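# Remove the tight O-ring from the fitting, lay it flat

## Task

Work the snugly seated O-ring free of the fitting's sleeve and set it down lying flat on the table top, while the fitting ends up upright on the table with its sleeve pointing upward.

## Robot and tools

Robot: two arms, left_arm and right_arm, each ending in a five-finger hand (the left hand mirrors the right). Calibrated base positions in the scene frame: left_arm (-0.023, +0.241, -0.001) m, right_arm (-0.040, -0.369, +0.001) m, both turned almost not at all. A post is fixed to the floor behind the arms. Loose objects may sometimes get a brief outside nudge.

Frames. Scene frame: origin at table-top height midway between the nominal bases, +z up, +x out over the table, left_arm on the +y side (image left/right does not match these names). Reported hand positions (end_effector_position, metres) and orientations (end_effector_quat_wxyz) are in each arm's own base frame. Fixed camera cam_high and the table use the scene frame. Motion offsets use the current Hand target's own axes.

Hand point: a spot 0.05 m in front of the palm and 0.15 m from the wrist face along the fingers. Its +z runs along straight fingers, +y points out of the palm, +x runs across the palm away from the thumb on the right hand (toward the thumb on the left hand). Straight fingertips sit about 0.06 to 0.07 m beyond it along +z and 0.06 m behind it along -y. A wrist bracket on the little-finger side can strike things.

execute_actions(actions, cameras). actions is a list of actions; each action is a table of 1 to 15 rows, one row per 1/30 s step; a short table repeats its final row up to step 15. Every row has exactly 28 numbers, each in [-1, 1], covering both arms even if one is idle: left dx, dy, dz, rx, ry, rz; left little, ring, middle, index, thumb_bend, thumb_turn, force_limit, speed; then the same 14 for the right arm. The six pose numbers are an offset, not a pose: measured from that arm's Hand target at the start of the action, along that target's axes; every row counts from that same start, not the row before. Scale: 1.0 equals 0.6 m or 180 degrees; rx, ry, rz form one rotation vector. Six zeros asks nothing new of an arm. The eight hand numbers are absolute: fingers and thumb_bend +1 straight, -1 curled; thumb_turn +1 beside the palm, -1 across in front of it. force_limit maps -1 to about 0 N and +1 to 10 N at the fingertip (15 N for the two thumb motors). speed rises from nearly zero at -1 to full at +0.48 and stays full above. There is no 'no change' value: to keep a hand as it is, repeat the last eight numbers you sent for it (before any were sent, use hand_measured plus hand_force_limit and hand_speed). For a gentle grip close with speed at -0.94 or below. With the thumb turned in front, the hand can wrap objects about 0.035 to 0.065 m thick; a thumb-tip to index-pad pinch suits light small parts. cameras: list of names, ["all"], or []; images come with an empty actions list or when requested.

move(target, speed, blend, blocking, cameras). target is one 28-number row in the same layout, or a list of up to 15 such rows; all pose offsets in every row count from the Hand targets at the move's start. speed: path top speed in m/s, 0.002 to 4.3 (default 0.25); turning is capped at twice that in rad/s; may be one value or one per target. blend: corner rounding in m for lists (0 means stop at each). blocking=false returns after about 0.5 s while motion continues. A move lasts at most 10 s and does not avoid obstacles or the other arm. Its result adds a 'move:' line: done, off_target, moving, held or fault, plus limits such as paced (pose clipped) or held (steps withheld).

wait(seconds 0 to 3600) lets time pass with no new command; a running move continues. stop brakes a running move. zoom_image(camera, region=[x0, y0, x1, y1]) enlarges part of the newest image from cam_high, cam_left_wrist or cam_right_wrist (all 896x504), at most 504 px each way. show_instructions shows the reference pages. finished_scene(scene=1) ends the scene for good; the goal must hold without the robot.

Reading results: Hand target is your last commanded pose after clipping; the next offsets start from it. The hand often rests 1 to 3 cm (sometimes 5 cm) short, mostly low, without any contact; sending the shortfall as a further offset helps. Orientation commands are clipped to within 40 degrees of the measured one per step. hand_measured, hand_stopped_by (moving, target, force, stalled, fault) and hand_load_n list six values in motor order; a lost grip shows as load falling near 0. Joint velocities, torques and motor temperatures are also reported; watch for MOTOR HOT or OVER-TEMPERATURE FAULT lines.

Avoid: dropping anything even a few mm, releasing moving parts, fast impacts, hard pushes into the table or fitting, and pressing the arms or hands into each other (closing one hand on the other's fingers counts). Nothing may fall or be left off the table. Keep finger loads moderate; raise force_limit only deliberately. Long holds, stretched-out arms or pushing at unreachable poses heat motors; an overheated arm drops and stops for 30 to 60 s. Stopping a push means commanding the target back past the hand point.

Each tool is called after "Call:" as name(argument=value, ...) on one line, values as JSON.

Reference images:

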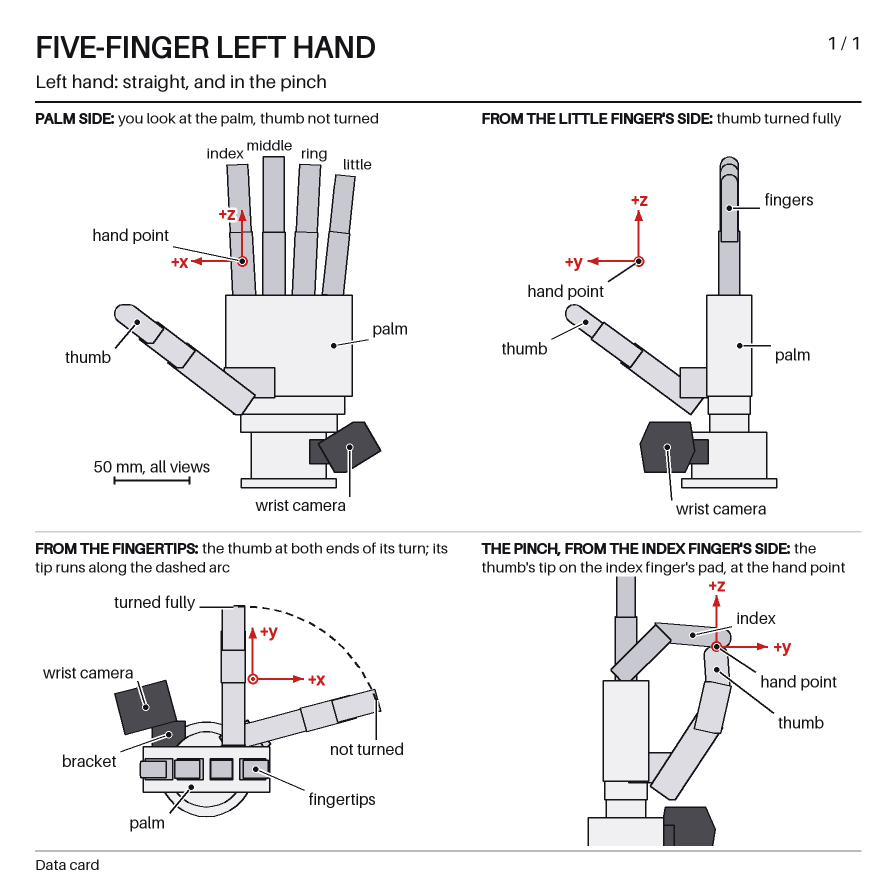

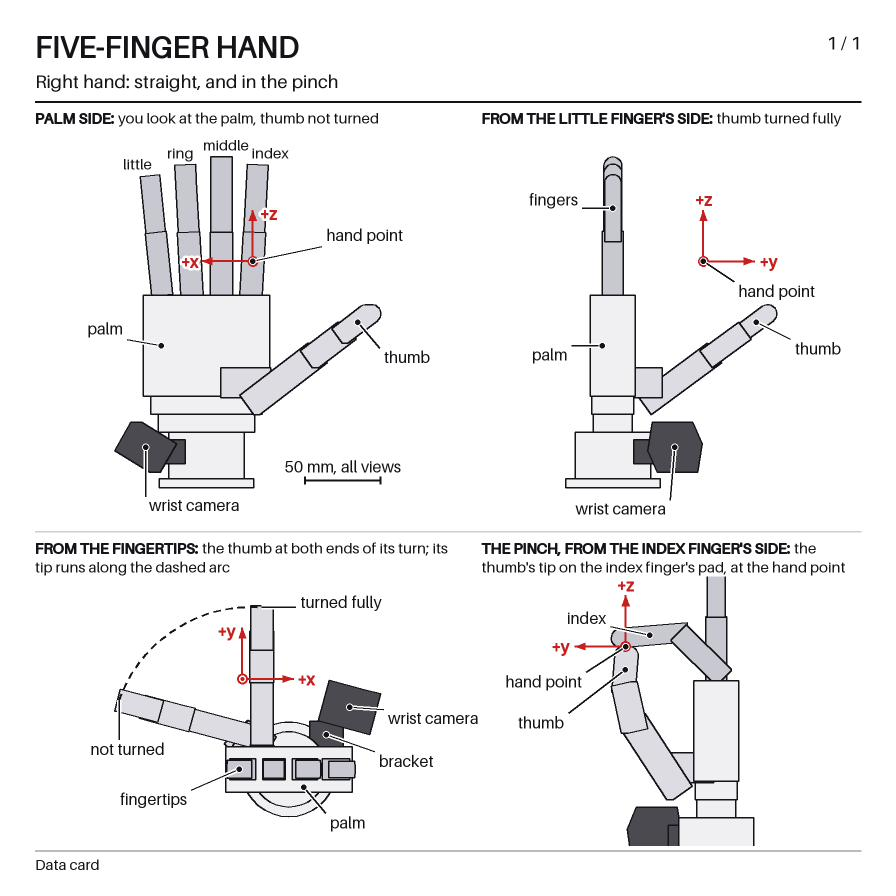

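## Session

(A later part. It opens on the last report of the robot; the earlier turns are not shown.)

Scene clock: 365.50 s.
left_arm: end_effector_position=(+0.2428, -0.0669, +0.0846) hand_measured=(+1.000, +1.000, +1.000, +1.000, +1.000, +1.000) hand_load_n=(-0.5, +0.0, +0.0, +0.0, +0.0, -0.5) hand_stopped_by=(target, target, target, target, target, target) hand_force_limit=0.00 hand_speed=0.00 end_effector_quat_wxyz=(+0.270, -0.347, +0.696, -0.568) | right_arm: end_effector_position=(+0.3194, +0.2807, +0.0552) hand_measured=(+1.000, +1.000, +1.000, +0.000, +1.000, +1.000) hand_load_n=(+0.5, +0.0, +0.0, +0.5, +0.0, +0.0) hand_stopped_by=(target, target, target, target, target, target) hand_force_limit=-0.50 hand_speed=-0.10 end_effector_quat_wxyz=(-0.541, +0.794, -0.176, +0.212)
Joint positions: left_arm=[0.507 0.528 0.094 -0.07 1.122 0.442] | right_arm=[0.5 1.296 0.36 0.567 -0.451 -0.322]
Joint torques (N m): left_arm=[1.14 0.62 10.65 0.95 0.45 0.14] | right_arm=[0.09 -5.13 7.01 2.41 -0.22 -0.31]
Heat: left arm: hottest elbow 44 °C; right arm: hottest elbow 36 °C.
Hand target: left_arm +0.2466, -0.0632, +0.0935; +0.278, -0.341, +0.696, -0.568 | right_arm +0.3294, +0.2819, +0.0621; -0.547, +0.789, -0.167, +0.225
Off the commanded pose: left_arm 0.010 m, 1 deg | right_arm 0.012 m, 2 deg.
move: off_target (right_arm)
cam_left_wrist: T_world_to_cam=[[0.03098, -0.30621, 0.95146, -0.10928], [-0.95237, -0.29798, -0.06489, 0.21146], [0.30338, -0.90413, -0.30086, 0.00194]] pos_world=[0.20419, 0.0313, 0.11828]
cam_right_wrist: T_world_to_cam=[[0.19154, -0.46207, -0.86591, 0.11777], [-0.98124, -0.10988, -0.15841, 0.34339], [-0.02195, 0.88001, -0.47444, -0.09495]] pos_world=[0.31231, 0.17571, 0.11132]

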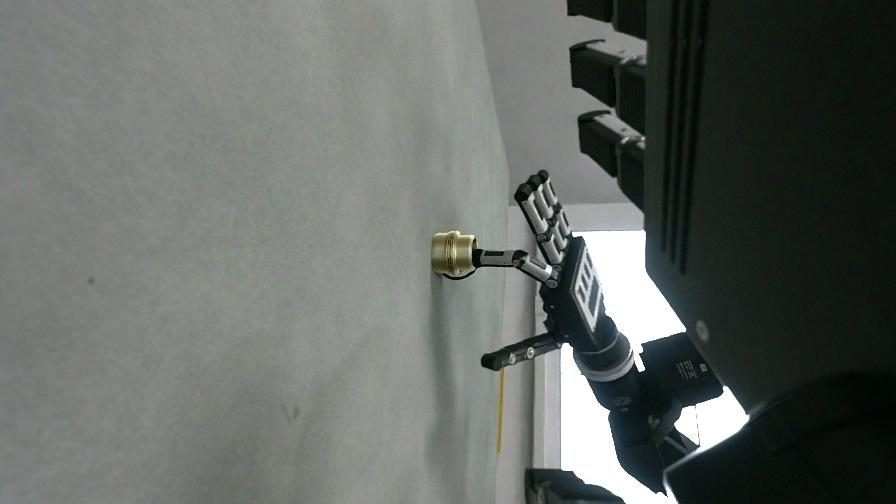

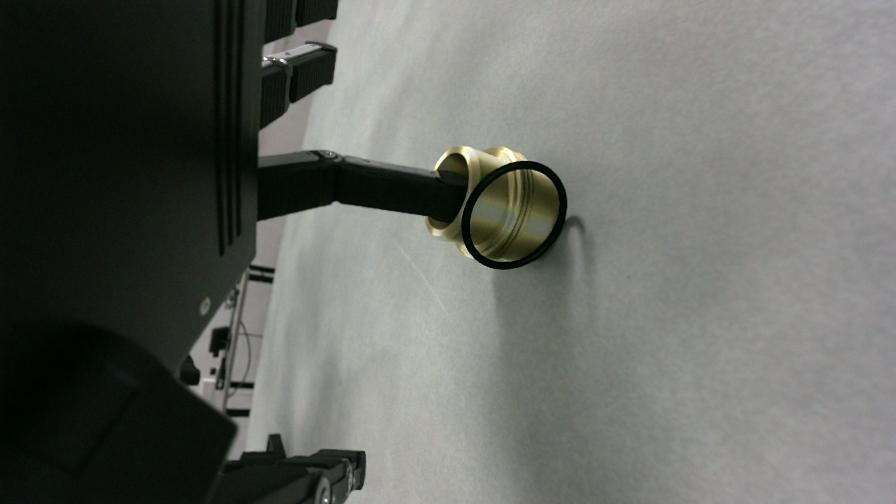

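Call:
move(target=[0,0,0,0,0,0,1,1,1,1,1,1,0,0,-0.0043,0.0207,0.0105,0,0,0,1,1,1,0.0,1,1,-0.5,-0.1], speed=0.03, cameras=["cam_left_wrist","cam_right_wrist"])

Call:
zoom_image(camera="cam_left_wrist", region=[410, 210, 530, 310])

Call:
zoom_image(camera="cam_right_wrist", region=[400, 90, 700, 320])

Scene clock: 367.00 s.
left_arm: end_effector_position=(+0.2428, -0.0669, +0.0846) hand_measured=(+1.000, +1.000, +1.000, +1.000, +1.000, +1.000) hand_load_n=(+0.0, +0.0, +0.0, +0.0, +0.0, +0.0) hand_stopped_by=(target, target, target, target, target, target) hand_force_limit=0.00 hand_speed=0.00 end_effector_quat_wxyz=(+0.270, -0.347, +0.696, -0.568) | right_arm: end_effector_position=(+0.3238, +0.2838, +0.0448) hand_measured=(+1.000, +1.000, +1.000, +0.000, +1.000, +1.000) hand_load_n=(+0.0, +0.0, +0.0, +0.0, +0.0, -0.5) hand_stopped_by=(target, target, target, target, target, target) hand_force_limit=-0.50 hand_speed=-0.10 end_effector_quat_wxyz=(-0.543, +0.793, -0.174, +0.214)
Joint positions: left_arm=[0.507 0.528 0.094 -0.07 1.122 0.442] | right_arm=[0.501 1.359 0.36 0.638 -0.451 -0.322]
Joint torques (N m): left_arm=[1.14 0.73 10.35 0.87 0.47 0.13] | right_arm=[0.38 -5.54 5.91 2.43 -0.04 -0.29]
Heat: left arm: hottest elbow 44 °C; right arm: hottest elbow 36 °C.
Hand target: left_arm +0.2466, -0.0632, +0.0935; +0.278, -0.341, +0.696, -0.568 | right_arm +0.3304, +0.2839, +0.0481; -0.547, +0.789, -0.167, +0.225
Off the commanded pose: left_arm 0.010 m, 1 deg | right_arm 0.007 m, 2 deg.
move: done
cam_left_wrist: T_world_to_cam=[[0.03098, -0.30621, 0.95146, -0.10928], [-0.95237, -0.29798, -0.06489, 0.21146], [0.30338, -0.90413, -0.30086, 0.00194]] pos_world=[0.20419, 0.0313, 0.11828]
cam_right_wrist: T_world_to_cam=[[0.19812, -0.45863, -0.86626, 0.10623], [-0.97997, -0.11074, -0.16549, 0.34656], [-0.02004, 0.8817, -0.47138, -0.10389]] pos_world=[0.31649, 0.1787, 0.10041]

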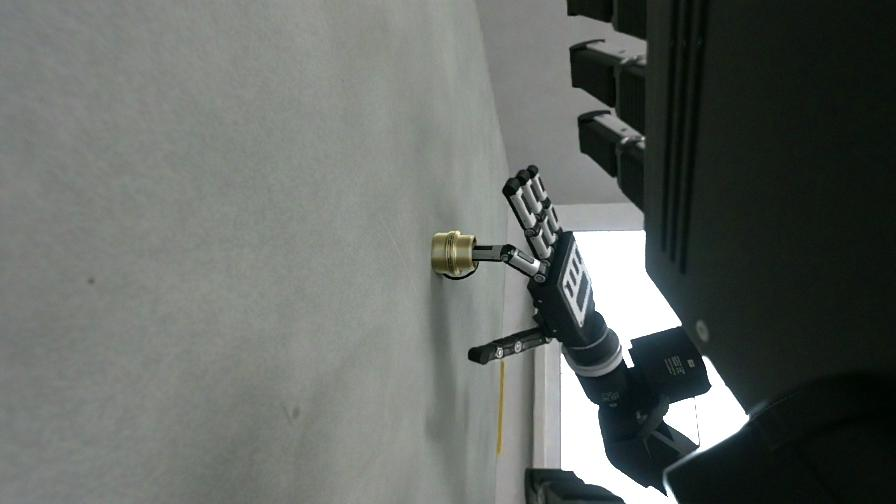

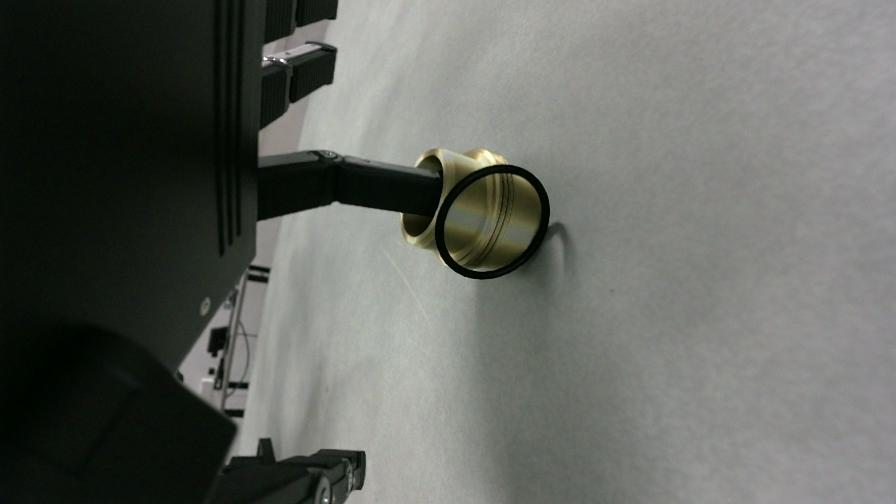

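Scaled by 4.200.

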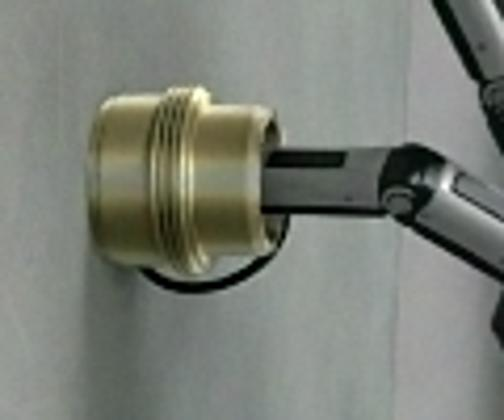

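Scaled by 1.680.

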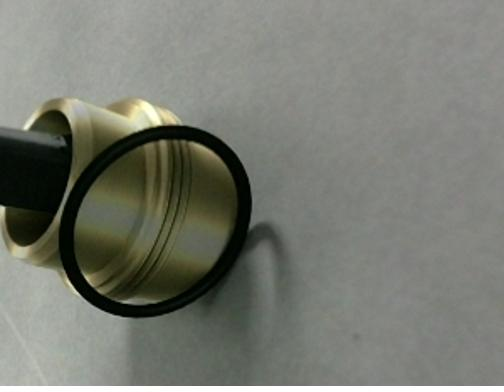

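Call:
move(target=[0,0,0,0,0,0,1,1,1,1,1,1,0,0,-0.0125,-0.0102,0.0192,0,0,0,1,1,1,0.0,1,1,-0.5,-0.1], speed=0.03, cameras=["cam_left_wrist","cam_right_wrist"])

Call:
zoom_image(camera="cam_left_wrist", region=[410, 210, 530, 310])

Call:
zoom_image(camera="cam_right_wrist", region=[350, 90, 650, 320])

Scene clock: 368.40 s.
left_arm: end_effector_position=(+0.2428, -0.0669, +0.0846) hand_measured=(+1.000, +1.000, +1.000, +1.000, +1.000, +1.000) hand_load_n=(+0.0, +0.0, +0.0, +0.0, +0.0, +0.0) hand_stopped_by=(target, target, target, target, target, target) hand_force_limit=0.00 hand_speed=0.00 end_effector_quat_wxyz=(+0.270, -0.347, +0.696, -0.568) | right_arm: end_effector_position=(+0.3210, +0.2893, +0.0384) hand_measured=(+1.000, +1.000, +1.000, +0.000, +1.000, +1.000) hand_load_n=(+0.0, +0.0, +0.0, +0.0, +0.0, +0.0) hand_stopped_by=(target, target, target, target, target, target) hand_force_limit=-0.50 hand_speed=-0.10 end_effector_quat_wxyz=(-0.535, +0.798, -0.173, +0.219)
Joint positions: left_arm=[0.507 0.528 0.094 -0.07 1.122 0.442] | right_arm=[0.533 1.374 0.36 0.644 -0.41 -0.328]
Joint torques (N m): left_arm=[0.97 0.67 10.5 0.8 0.46 0.14] | right_arm=[1.2 -5.54 7.36 2.41 -0.01 -0.13]
Heat: left arm: hottest elbow 44 °C; right arm: hottest elbow 36 °C.
Hand target: left_arm +0.2466, -0.0632, +0.0935; +0.278, -0.341, +0.696, -0.568 | right_arm +0.3304, +0.2989, +0.0491; -0.547, +0.789, -0.167, +0.225
Off the commanded pose: left_arm 0.010 m, 1 deg | right_arm 0.017 m, 2 deg.
move: off_target (right_arm)
cam_left_wrist: T_world_to_cam=[[0.03098, -0.30621, 0.95146, -0.10928], [-0.95237, -0.29798, -0.06489, 0.21146], [0.30338, -0.90413, -0.30086, 0.00194]] pos_world=[0.20419, 0.0313, 0.11828]
cam_right_wrist: T_world_to_cam=[[0.19958, -0.47734, -0.85575, 0.10836], [-0.97978, -0.10981, -0.16726, 0.34319], [-0.01413, 0.87183, -0.48961, -0.11005]] pos_world=[0.31307, 0.18535, 0.09625]

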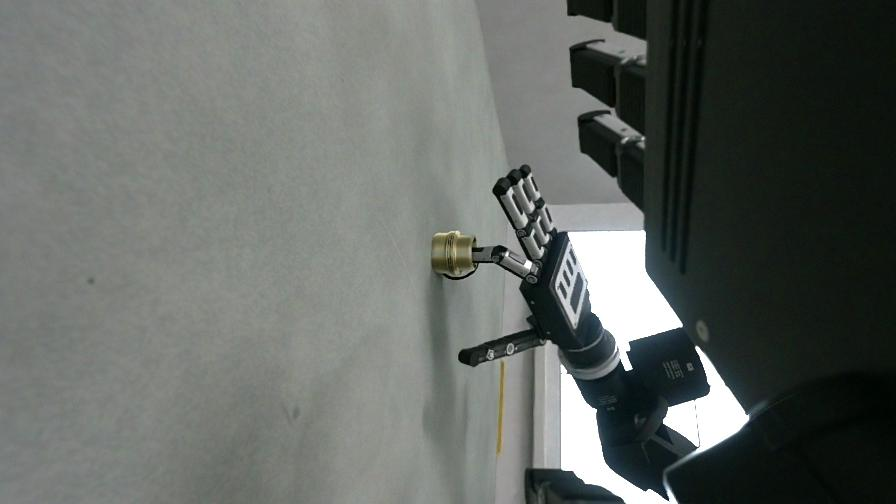

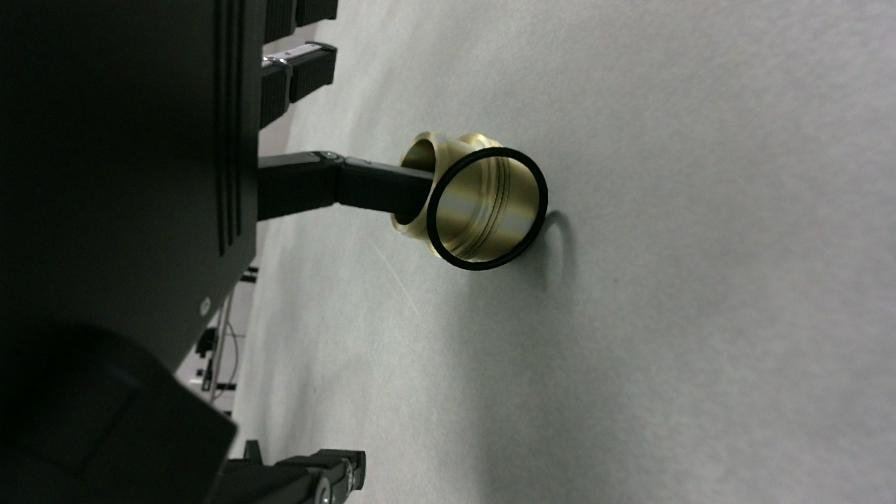

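Scaled by 4.200.

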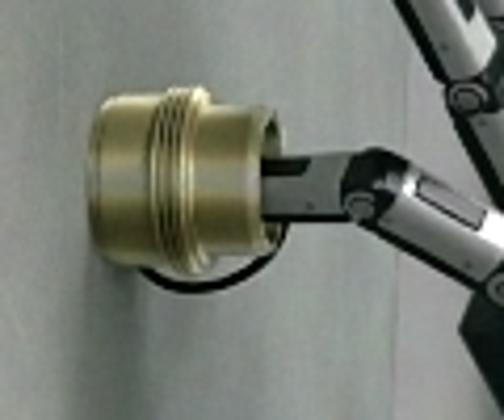

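Scaled by 1.680.

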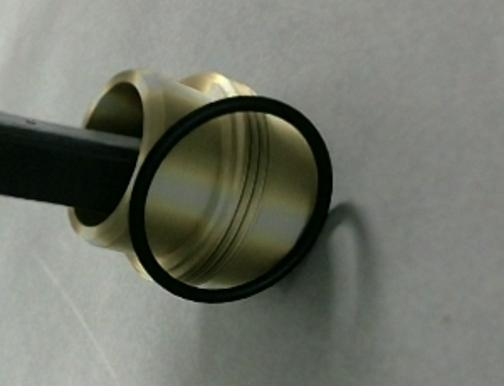

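Call:
move(target=[0,0,0,0,0,0,1,1,1,1,1,1,0,0,-0.0073,-0.023,0.0233,0,0,0,1,1,1,0.0,1,1,-0.5,-0.1], speed=0.03, cameras=["cam_left_wrist","cam_right_wrist"])

Call:
zoom_image(camera="cam_left_wrist", region=[410, 210, 530, 310])

Call:
zoom_image(camera="cam_right_wrist", region=[350, 90, 650, 320])

Scene clock: 370.20 s.
left_arm: end_effector_position=(+0.2428, -0.0669, +0.0846) hand_measured=(+1.000, +1.000, +1.000, +1.000, +1.000, +1.000) hand_load_n=(+0.0, +0.0, +0.0, +0.0, +0.0, +0.0) hand_stopped_by=(target, target, target, target, target, target) hand_force_limit=0.00 hand_speed=0.00 end_effector_quat_wxyz=(+0.270, -0.347, +0.696, -0.568) | right_arm: end_effector_position=(+0.3244, +0.3018, +0.0443) hand_measured=(+1.000, +1.000, +1.000, +0.000, +1.000, +1.000) hand_load_n=(+0.0, +0.0, +0.0, -1.0, +0.0, -0.5) hand_stopped_by=(target, target, target, target, target, target) hand_force_limit=-0.50 hand_speed=-0.10 end_effector_quat_wxyz=(-0.535, +0.796, -0.170, +0.226)
Joint positions: left_arm=[0.507 0.528 0.094 -0.07 1.122 0.442] | right_arm=[0.57 1.377 0.381 0.641 -0.368 -0.322]
Joint torques (N m): left_arm=[0.85 0.32 10.43 0.9 0.45 0.11] | right_arm=[1.38 -5.71 9.01 1.44 -0.02 -0.05]
Heat: left arm: hottest elbow 44 °C; right arm: hottest elbow 36 °C.
Hand target: left_arm +0.2466, -0.0632, +0.0935; +0.278, -0.341, +0.696, -0.568 | right_arm +0.3345, +0.3169, +0.0571; -0.547, +0.789, -0.167, +0.225
Off the commanded pose: left_arm 0.010 m, 1 deg | right_arm 0.022 m, 2 deg.
move: off_target (right_arm)
cam_left_wrist: T_world_to_cam=[[0.03098, -0.30621, 0.95146, -0.10928], [-0.95237, -0.29798, -0.06489, 0.21146], [0.30338, -0.90413, -0.30086, 0.00194]] pos_world=[0.20419, 0.0313, 0.11828]
cam_right_wrist: T_world_to_cam=[[0.21136, -0.47914, -0.85191, 0.11525], [-0.9774, -0.1062, -0.18277, 0.34769], [-0.0029, 0.87129, -0.49076, -0.12144]] pos_world=[0.31513, 0.19796, 0.10213]

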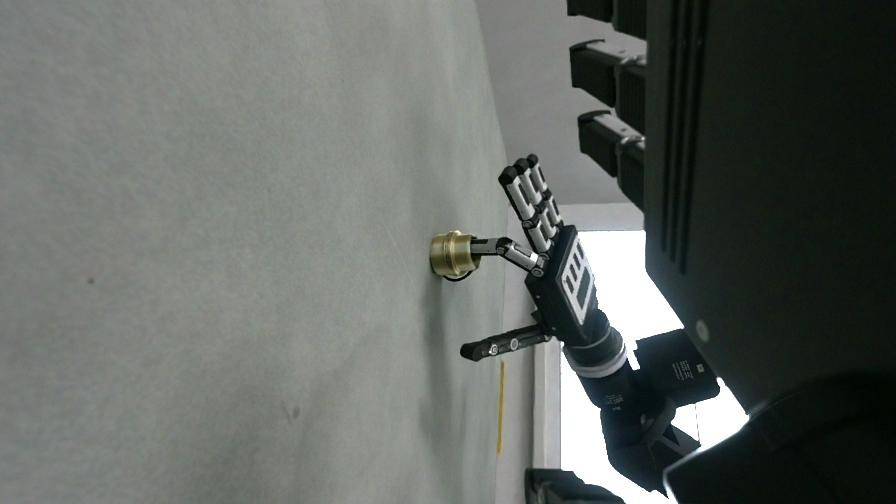

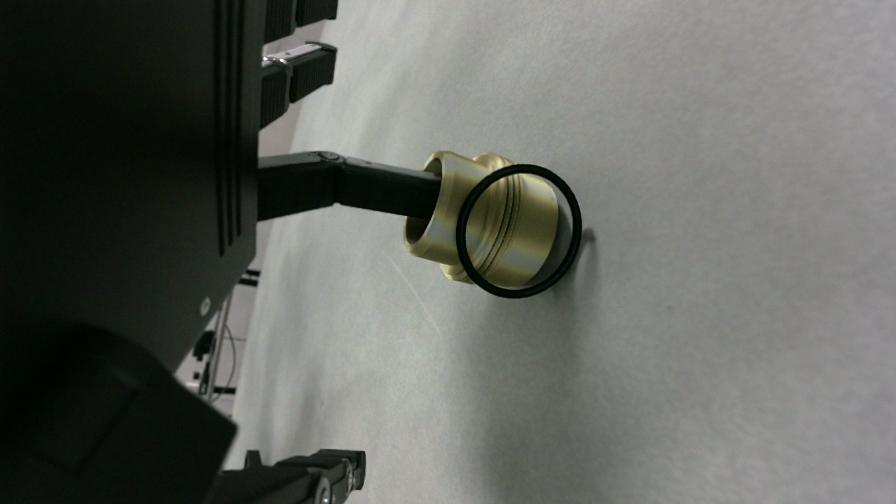

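Scaled by 4.200.

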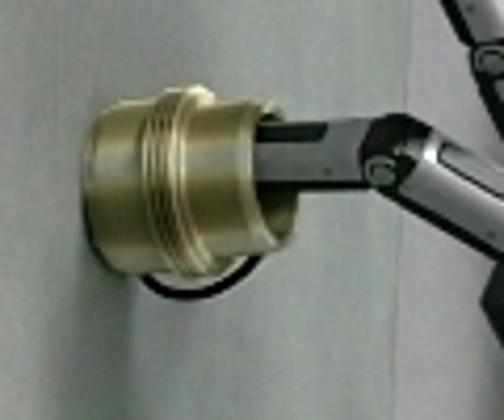

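Scaled by 1.680.

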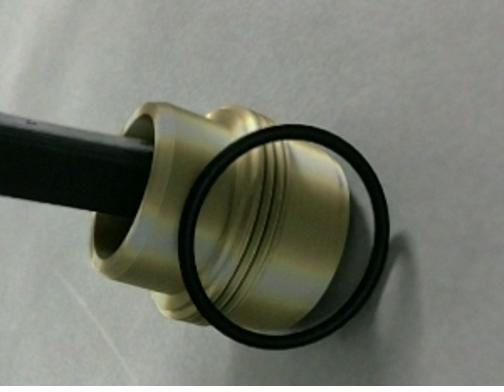

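Call:
move(target=[0,0,0,0,0,0,1,1,1,1,1,1,0,0,-0.014,-0.0023,0.0217,0,0,0,1,1,1,0.0,1,1,-0.5,-0.1], speed=0.03, cameras=["cam_left_wrist","cam_right_wrist"])

Call:
zoom_image(camera="cam_left_wrist", region=[410, 210, 530, 310])

Call:
zoom_image(camera="cam_right_wrist", region=[350, 90, 650, 320])

Scene clock: 371.67 s.
left_arm: end_effector_position=(+0.2428, -0.0669, +0.0846) hand_measured=(+1.000, +1.000, +1.000, +1.000, +1.000, +1.000) hand_load_n=(+0.0, +0.0, +0.0, +0.0, +0.0, +0.0) hand_stopped_by=(target, target, target, target, target, target) hand_force_limit=0.00 hand_speed=0.00 end_effector_quat_wxyz=(+0.270, -0.347, +0.696, -0.568) | right_arm: end_effector_position=(+0.3232, +0.3192, +0.0405) hand_measured=(+1.000, +1.000, +1.000, +0.000, +1.000, +1.000) hand_load_n=(+0.0, +0.0, +0.0, +0.0, +0.0, +0.0) hand_stopped_by=(target, target, target, target, target, target) hand_force_limit=-0.50 hand_speed=-0.10 end_effector_quat_wxyz=(-0.533, +0.799, -0.172, +0.219)
Joint positions: left_arm=[0.507 0.528 0.094 -0.07 1.122 0.442] | right_arm=[0.616 1.413 0.409 0.641 -0.332 -0.3]
Joint torques (N m): left_arm=[1.2 0.38 10.47 1.02 0.42 0.1] | right_arm=[1.26 -5.95 8.17 2.29 0.04 -0.08]
Heat: left arm: hottest elbow 44 °C; right arm: hottest elbow 36 °C.
Hand target: left_arm +0.2466, -0.0632, +0.0935; +0.278, -0.341, +0.696, -0.568 | right_arm +0.3344, +0.3319, +0.0530; -0.547, +0.789, -0.167, +0.225
Off the commanded pose: left_arm 0.010 m, 1 deg | right_arm 0.021 m, 2 deg.
move: off_target (right_arm)
cam_left_wrist: T_world_to_cam=[[0.03098, -0.30621, 0.95146, -0.10928], [-0.95237, -0.29798, -0.06489, 0.21146], [0.30338, -0.90413, -0.30086, 0.00194]] pos_world=[0.20419, 0.0313, 0.11828]
cam_right_wrist: T_world_to_cam=[[0.20008, -0.48119, -0.85347, 0.12494], [-0.97967, -0.11117, -0.16699, 0.34932], [-0.01453, 0.86954, -0.49366, -0.1341]] pos_world=[0.31527, 0.21556, 0.09876]

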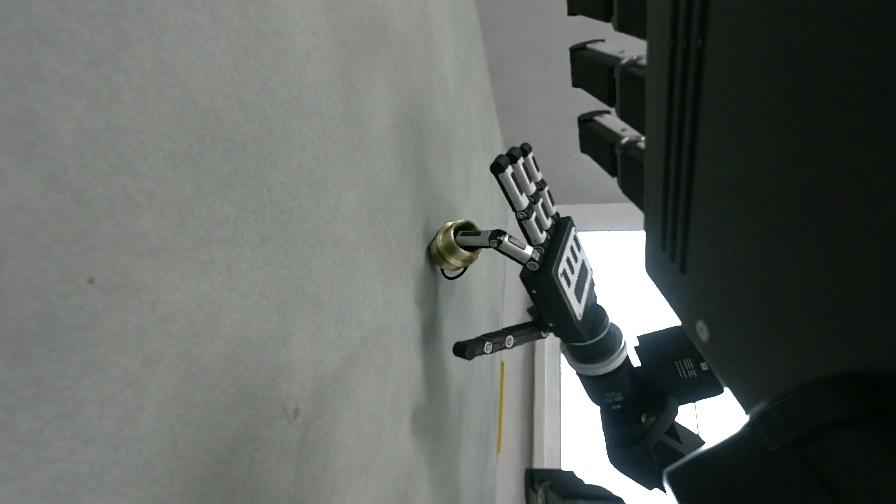

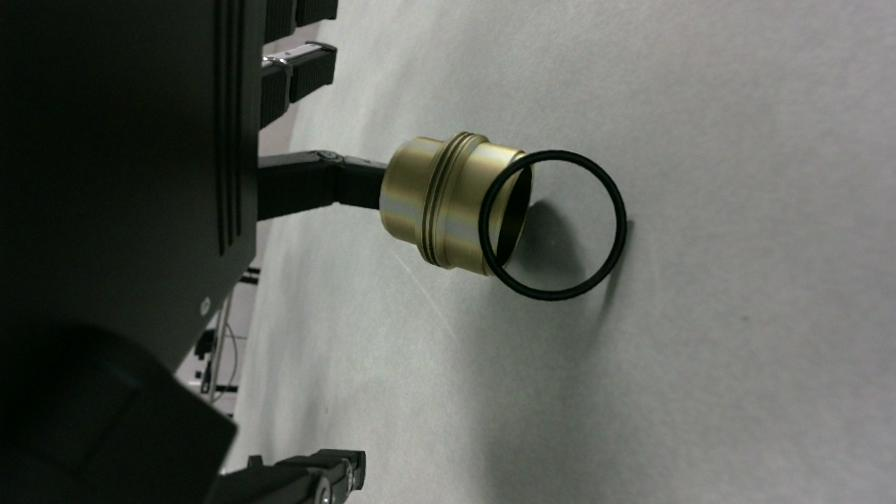

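Scaled by 4.200.

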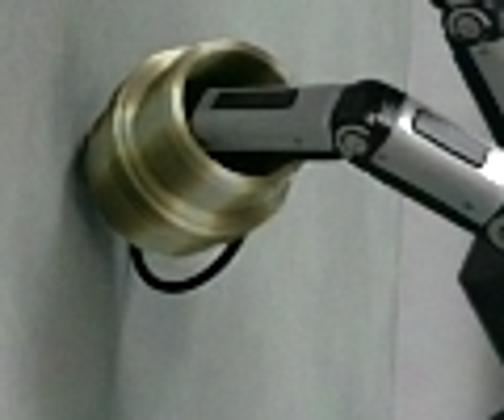

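Scaled by 1.680.

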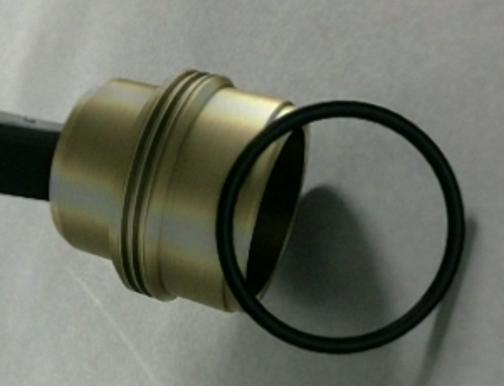

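Call:
move(target=[0,0,0,0,0,0,1,1,1,1,1,1,0,0,0.0187,0.0127,-0.0289,0,0,0,1,1,1,0.0,1,1,-0.5,-0.1], speed=0.03, cameras=["cam_left_wrist","cam_right_wrist"])

Call:
zoom_image(camera="cam_left_wrist", region=[410, 210, 530, 310])

Call:
zoom_image(camera="cam_right_wrist", region=[350, 90, 650, 320])

Scene clock: 373.60 s.
left_arm: end_effector_position=(+0.2428, -0.0669, +0.0846) hand_measured=(+1.000, +1.000, +1.000, +1.000, +1.000, +1.000) hand_load_n=(+0.0, +0.0, +0.0, +0.0, +0.0, +0.0) hand_stopped_by=(target, target, target, target, target, target) hand_force_limit=0.00 hand_speed=0.00 end_effector_quat_wxyz=(+0.270, -0.347, +0.696, -0.568) | right_arm: end_effector_position=(+0.3313, +0.3083, +0.0439) hand_measured=(+1.000, +1.000, +1.000, +0.000, +1.000, +1.000) hand_load_n=(+0.0, -0.5, +0.0, -0.5, +0.0, +0.0) hand_stopped_by=(target, target, target, target, target, target) hand_force_limit=-0.50 hand_speed=-0.10 end_effector_quat_wxyz=(-0.539, +0.795, -0.177, +0.216)
Joint positions: left_arm=[0.507 0.528 0.094 -0.07 1.122 0.442] | right_arm=[0.566 1.408 0.409 0.641 -0.382 -0.3]
Joint torques (N m): left_arm=[1.32 0.56 10.43 0.96 0.5 0.13] | right_arm=[0.21 -7.82 5.64 2.03 -0.17 -0.26]
Heat: left arm: hottest elbow 44 °C; right arm: hottest elbow 36 °C.
Hand target: left_arm +0.2466, -0.0632, +0.0935; +0.278, -0.341, +0.696, -0.568 | right_arm +0.3344, +0.3099, +0.0530; -0.547, +0.789, -0.167, +0.225
Off the commanded pose: left_arm 0.010 m, 1 deg | right_arm 0.010 m, 2 deg.
move: done
cam_left_wrist: T_world_to_cam=[[0.03098, -0.30621, 0.95146, -0.10928], [-0.95237, -0.29798, -0.06489, 0.21146], [0.30338, -0.90413, -0.30086, 0.00194]] pos_world=[0.20419, 0.0313, 0.11828]
cam_right_wrist: T_world_to_cam=[[0.19321, -0.4669, -0.86294, 0.11926], [-0.98105, -0.10515, -0.16276, 0.35501], [-0.01475, 0.87804, -0.47837, -0.12598]] pos_world=[0.32338, 0.20362, 0.10043]

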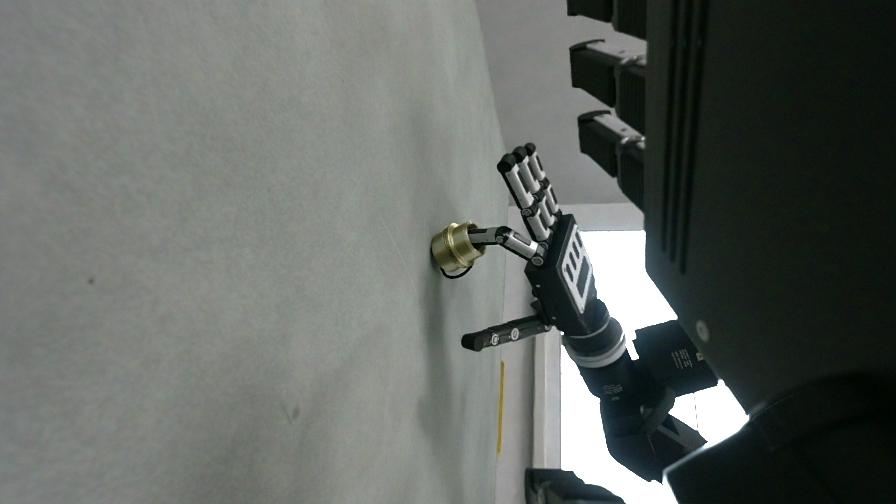

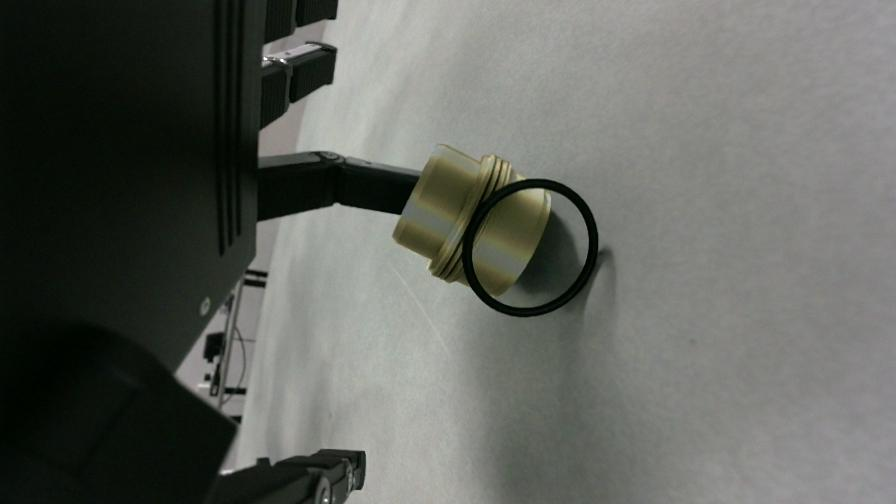

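Scaled by 4.200.

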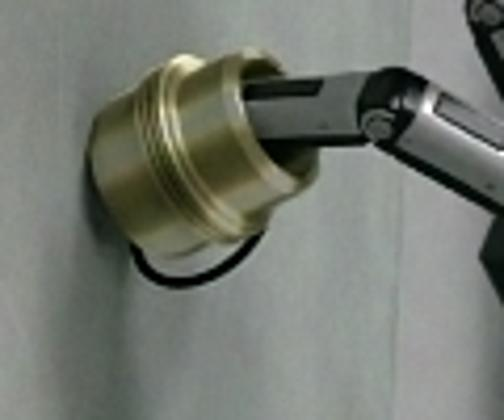

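Scaled by 1.680.

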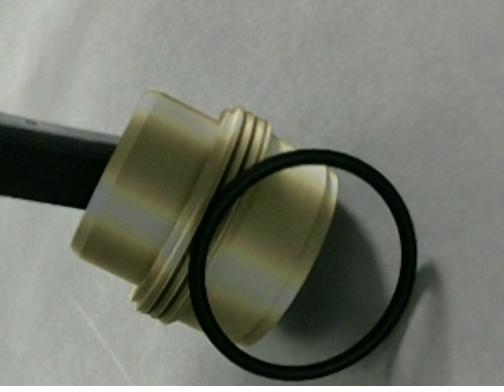

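Call:
move(target=[0,0,0,0,0,0,1,1,1,1,1,1,0,0,0.0045,0.0198,-0.0432,0,0,0,1,1,1,0.0,1,1,-0.5,-0.1], speed=0.03, cameras=["cam_left_wrist","cam_right_wrist"])

Call:
zoom_image(camera="cam_left_wrist", region=[410, 210, 530, 310])

Call:
zoom_image(camera="cam_right_wrist", region=[350, 90, 650, 320])

Scene clock: 375.57 s.
left_arm: end_effector_position=(+0.2428, -0.0669, +0.0846) hand_measured=(+1.000, +1.000, +1.000, +1.000, +1.000, +1.000) hand_load_n=(+0.0, +0.0, +0.0, +0.0, +0.0, -0.5) hand_stopped_by=(target, target, target, target, target, target) hand_force_limit=0.00 hand_speed=0.00 end_effector_quat_wxyz=(+0.270, -0.347, +0.696, -0.568) | right_arm: end_effector_position=(+0.3176, +0.2854, +0.0411) hand_measured=(+1.000, +1.000, +1.000, +0.000, +1.000, +1.000) hand_load_n=(+0.0, +0.0, +0.0, +0.0, +0.0, +0.0) hand_stopped_by=(target, target, target, target, target, target) hand_force_limit=-0.50 hand_speed=-0.10 end_effector_quat_wxyz=(-0.540, +0.795, -0.177, +0.212)
Joint positions: left_arm=[0.507 0.528 0.094 -0.07 1.122 0.442] | right_arm=[0.518 1.357 0.349 0.641 -0.433 -0.314]
Joint torques (N m): left_arm=[1.2 0.79 10.52 0.91 0.45 0.13] | right_arm=[0.03 -7.18 5.42 2.04 -0.22 -0.31]
Heat: left arm: hottest elbow 44 °C; right arm: hottest elbow 36 °C.
Hand target: left_arm +0.2466, -0.0632, +0.0935; +0.278, -0.341, +0.696, -0.568 | right_arm +0.3226, +0.2840, +0.0501; -0.547, +0.789, -0.167, +0.225
Off the commanded pose: left_arm 0.010 m, 1 deg | right_arm 0.010 m, 2 deg.
move: done
cam_left_wrist: T_world_to_cam=[[0.03098, -0.30621, 0.95146, -0.10928], [-0.95237, -0.29798, -0.06489, 0.21146], [0.30338, -0.90413, -0.30086, 0.00194]] pos_world=[0.20419, 0.0313, 0.11828]
cam_right_wrist: T_world_to_cam=[[0.18973, -0.46323, -0.86569, 0.10905], [-0.9816, -0.10876, -0.15693, 0.33971], [-0.02146, 0.87954, -0.47535, -0.10579]] pos_world=[0.31051, 0.18051, 0.09743]

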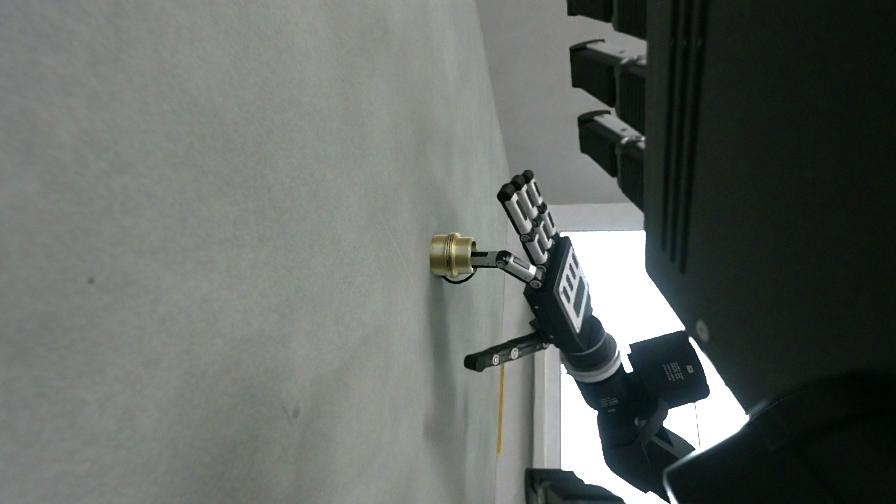

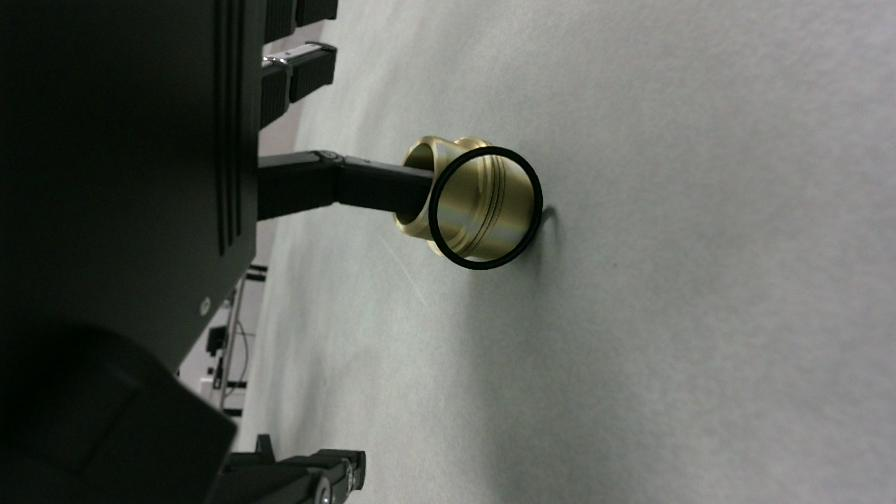

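Scaled by 4.200.

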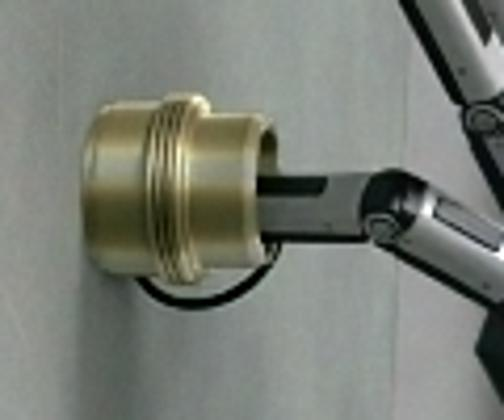

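Scaled by 1.680.

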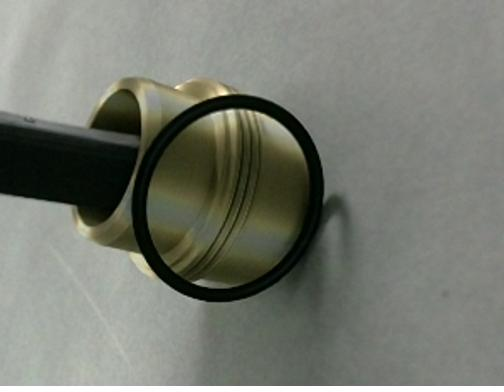

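Call:
move(target=[[0,0,0,0,0,0,1,1,1,1,1,1,0,0,0.0231,-0.1251,-0.0397,0,0,0,1,1,1,0.0,1,1,-0.5,-0.1],[0,0,0,0,0,0,1,1,1,1,1,1,0,0,0.0265,-0.1172,0.021,-0.1063,0.3,0.1972,1,1,0.2,0.15,0.85,-1,-0.5,0.0]], speed=[0.05, 0.15], cameras=["all"])

Scene clock: 389.93 s.
left_arm: end_effector_position=(+0.2428, -0.0669, +0.0846) hand_measured=(+1.000, +1.000, +1.000, +1.000, +1.000, +1.000) hand_load_n=(+0.0, +0.0, +0.0, -0.5, +0.0, -0.5) hand_stopped_by=(target, target, target, target, target, target) hand_force_limit=0.00 hand_speed=0.00 end_effector_quat_wxyz=(+0.270, -0.347, +0.696, -0.568) | right_arm: end_effector_position=(+0.3351, +0.2925, +0.0976) hand_measured=(+1.000, +1.000, +0.200, +0.150, +0.850, -1.000) hand_load_n=(+0.0, +0.0, +0.0, +0.0, +0.0, +0.0) hand_stopped_by=(target, target, target, target, target, target) hand_force_limit=-0.50 hand_speed=0.00 end_effector_quat_wxyz=(-0.306, +0.602, -0.647, +0.355)
Joint positions: left_arm=[0.507 0.528 0.094 -0.07 1.122 0.442] | right_arm=[0.934 1.268 0.731 -0.395 0.797 0.729]
Joint torques (N m): left_arm=[1.08 0.56 10.65 1.03 0.45 0.16] | right_arm=[1.26 -6.36 11.49 0.81 0.7 -0.09]
Heat: left arm: hottest elbow 44 °C; right arm: hottest elbow 37 °C.
Hand target: left_arm +0.2466, -0.0632, +0.0935; +0.278, -0.341, +0.696, -0.568 | right_arm +0.3439, +0.3102, +0.1150; -0.322, +0.593, -0.648, +0.352
Off the commanded pose: left_arm 0.010 m, 1 deg | right_arm 0.026 m, 2 deg.
move: off_target (right_arm); target 2's new numbers were sent with right_arm's hand 0.027 m and 2 deg from that target
cam_left_wrist: T_world_to_cam=[[0.03098, -0.30621, 0.95146, -0.10928], [-0.95237, -0.29798, -0.06489, 0.21146], [0.30338, -0.90413, -0.30086, 0.00194]] pos_world=[0.20419, 0.0313, 0.11828]
cam_right_wrist: T_world_to_cam=[[-0.54804, -0.24932, -0.79844, 0.33592], [-0.51701, 0.85134, 0.08904, -0.09393], [0.65754, 0.46159, -0.59546, -0.17831]] pos_world=[0.25278, 0.24602, 0.1704]

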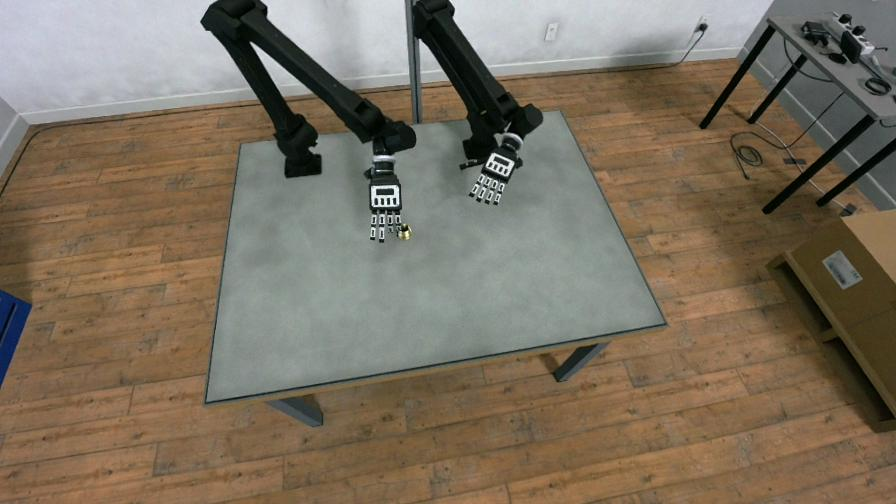

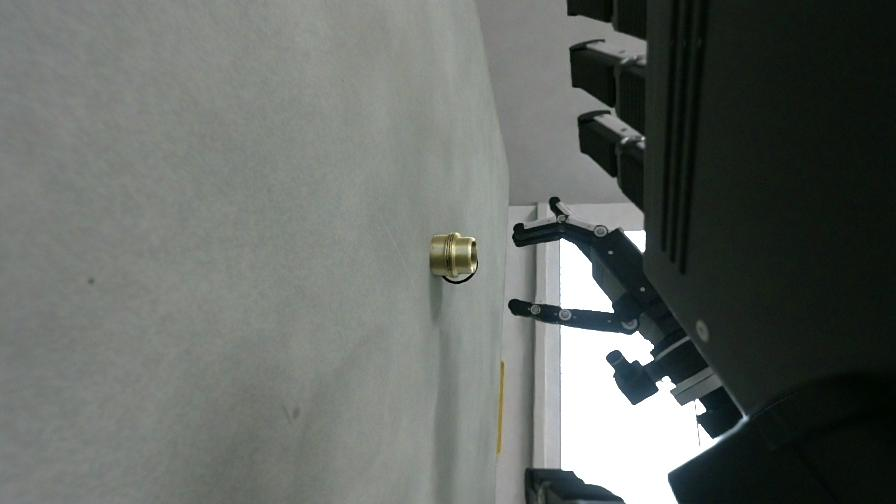

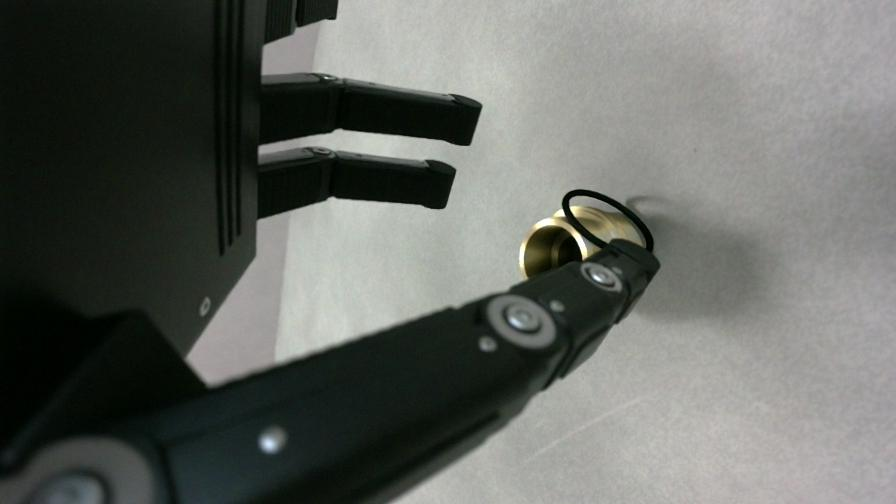

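Call:
move(target=[0,0,0,0,0,0,1,1,1,1,1,1,0,0,-0.0407,0.0157,0.022,0,0,0,1,1,0.2,0.15,0.85,-1,-0.5,0.0], speed=0.06, cameras=["cam_left_wrist","cam_right_wrist"])

Scene clock: 392.00 s.
left_arm: end_effector_position=(+0.2428, -0.0669, +0.0846) hand_measured=(+1.000, +1.000, +1.000, +1.000, +1.000, +1.000) hand_load_n=(-0.5, +0.0, +0.0, +0.0, +0.0, +0.0) hand_stopped_by=(target, target, target, target, target, target) hand_force_limit=0.00 hand_speed=0.00 end_effector_quat_wxyz=(+0.270, -0.347, +0.696, -0.568) | right_arm: end_effector_position=(+0.3390, +0.3126, +0.0806) hand_measured=(+1.000, +1.000, +0.200, +0.150, +0.850, -1.000) hand_load_n=(+0.0, +0.0, +0.0, +0.0, +0.0, +0.0) hand_stopped_by=(target, target, target, target, target, target) hand_force_limit=-0.50 hand_speed=0.00 end_effector_quat_wxyz=(-0.296, +0.609, -0.644, +0.356)
Joint positions: left_arm=[0.507 0.528 0.094 -0.07 1.122 0.442] | right_arm=[0.957 1.359 0.773 -0.387 0.808 0.752]
Joint torques (N m): left_arm=[1.2 0.62 10.5 1.02 0.47 0.11] | right_arm=[1.2 -7.41 11.08 1.69 0.74 -0.08]
Heat: left arm: hottest elbow 44 °C; right arm: hottest elbow 37 °C.
Hand target: left_arm +0.2466, -0.0632, +0.0935; +0.278, -0.341, +0.696, -0.568 | right_arm +0.3520, +0.3340, +0.1000; -0.322, +0.593, -0.648, +0.352
Off the commanded pose: left_arm 0.010 m, 1 deg | right_arm 0.032 m, 4 deg.
move: off_target (right_arm)
cam_left_wrist: T_world_to_cam=[[0.03098, -0.30621, 0.95146, -0.10928], [-0.95237, -0.29798, -0.06489, 0.21146], [0.30338, -0.90413, -0.30086, 0.00194]] pos_world=[0.20419, 0.0313, 0.11828]
cam_right_wrist: T_world_to_cam=[[-0.55886, -0.26717, -0.78505, 0.33765], [-0.51899, 0.85104, 0.07983, -0.10604], [0.64678, 0.45205, -0.61427, -0.19227]] pos_world=[0.25802, 0.26737, 0.15543]

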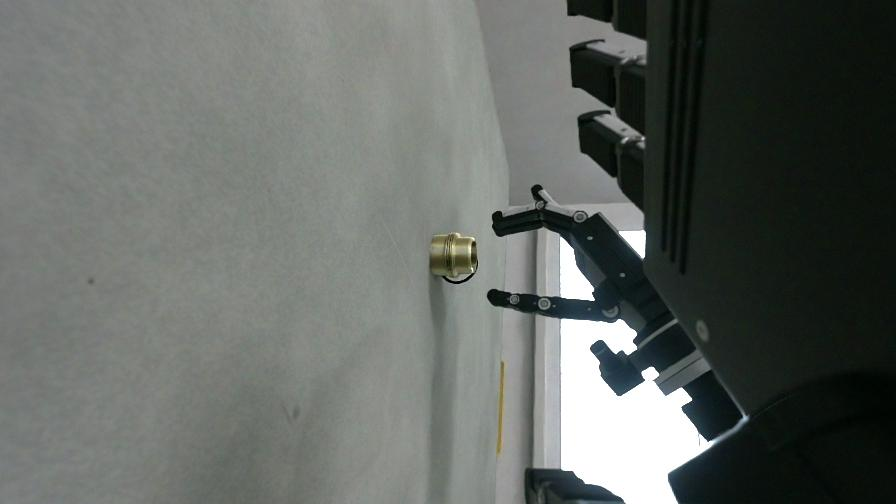

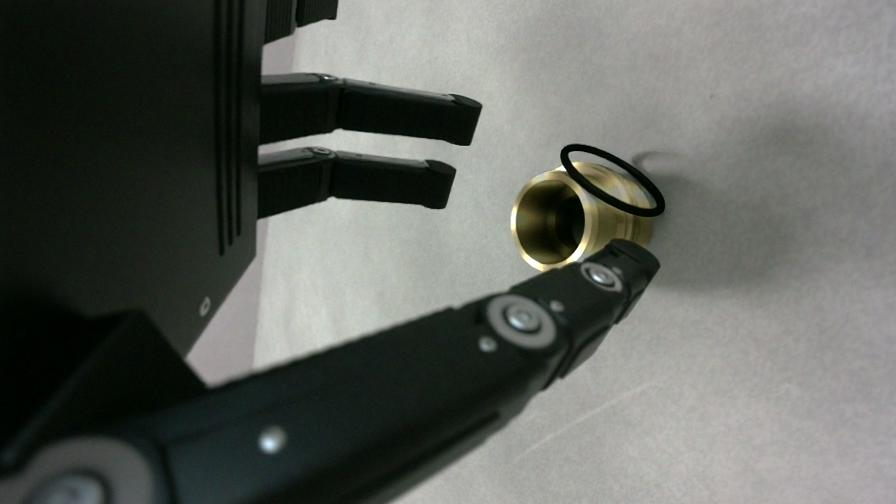

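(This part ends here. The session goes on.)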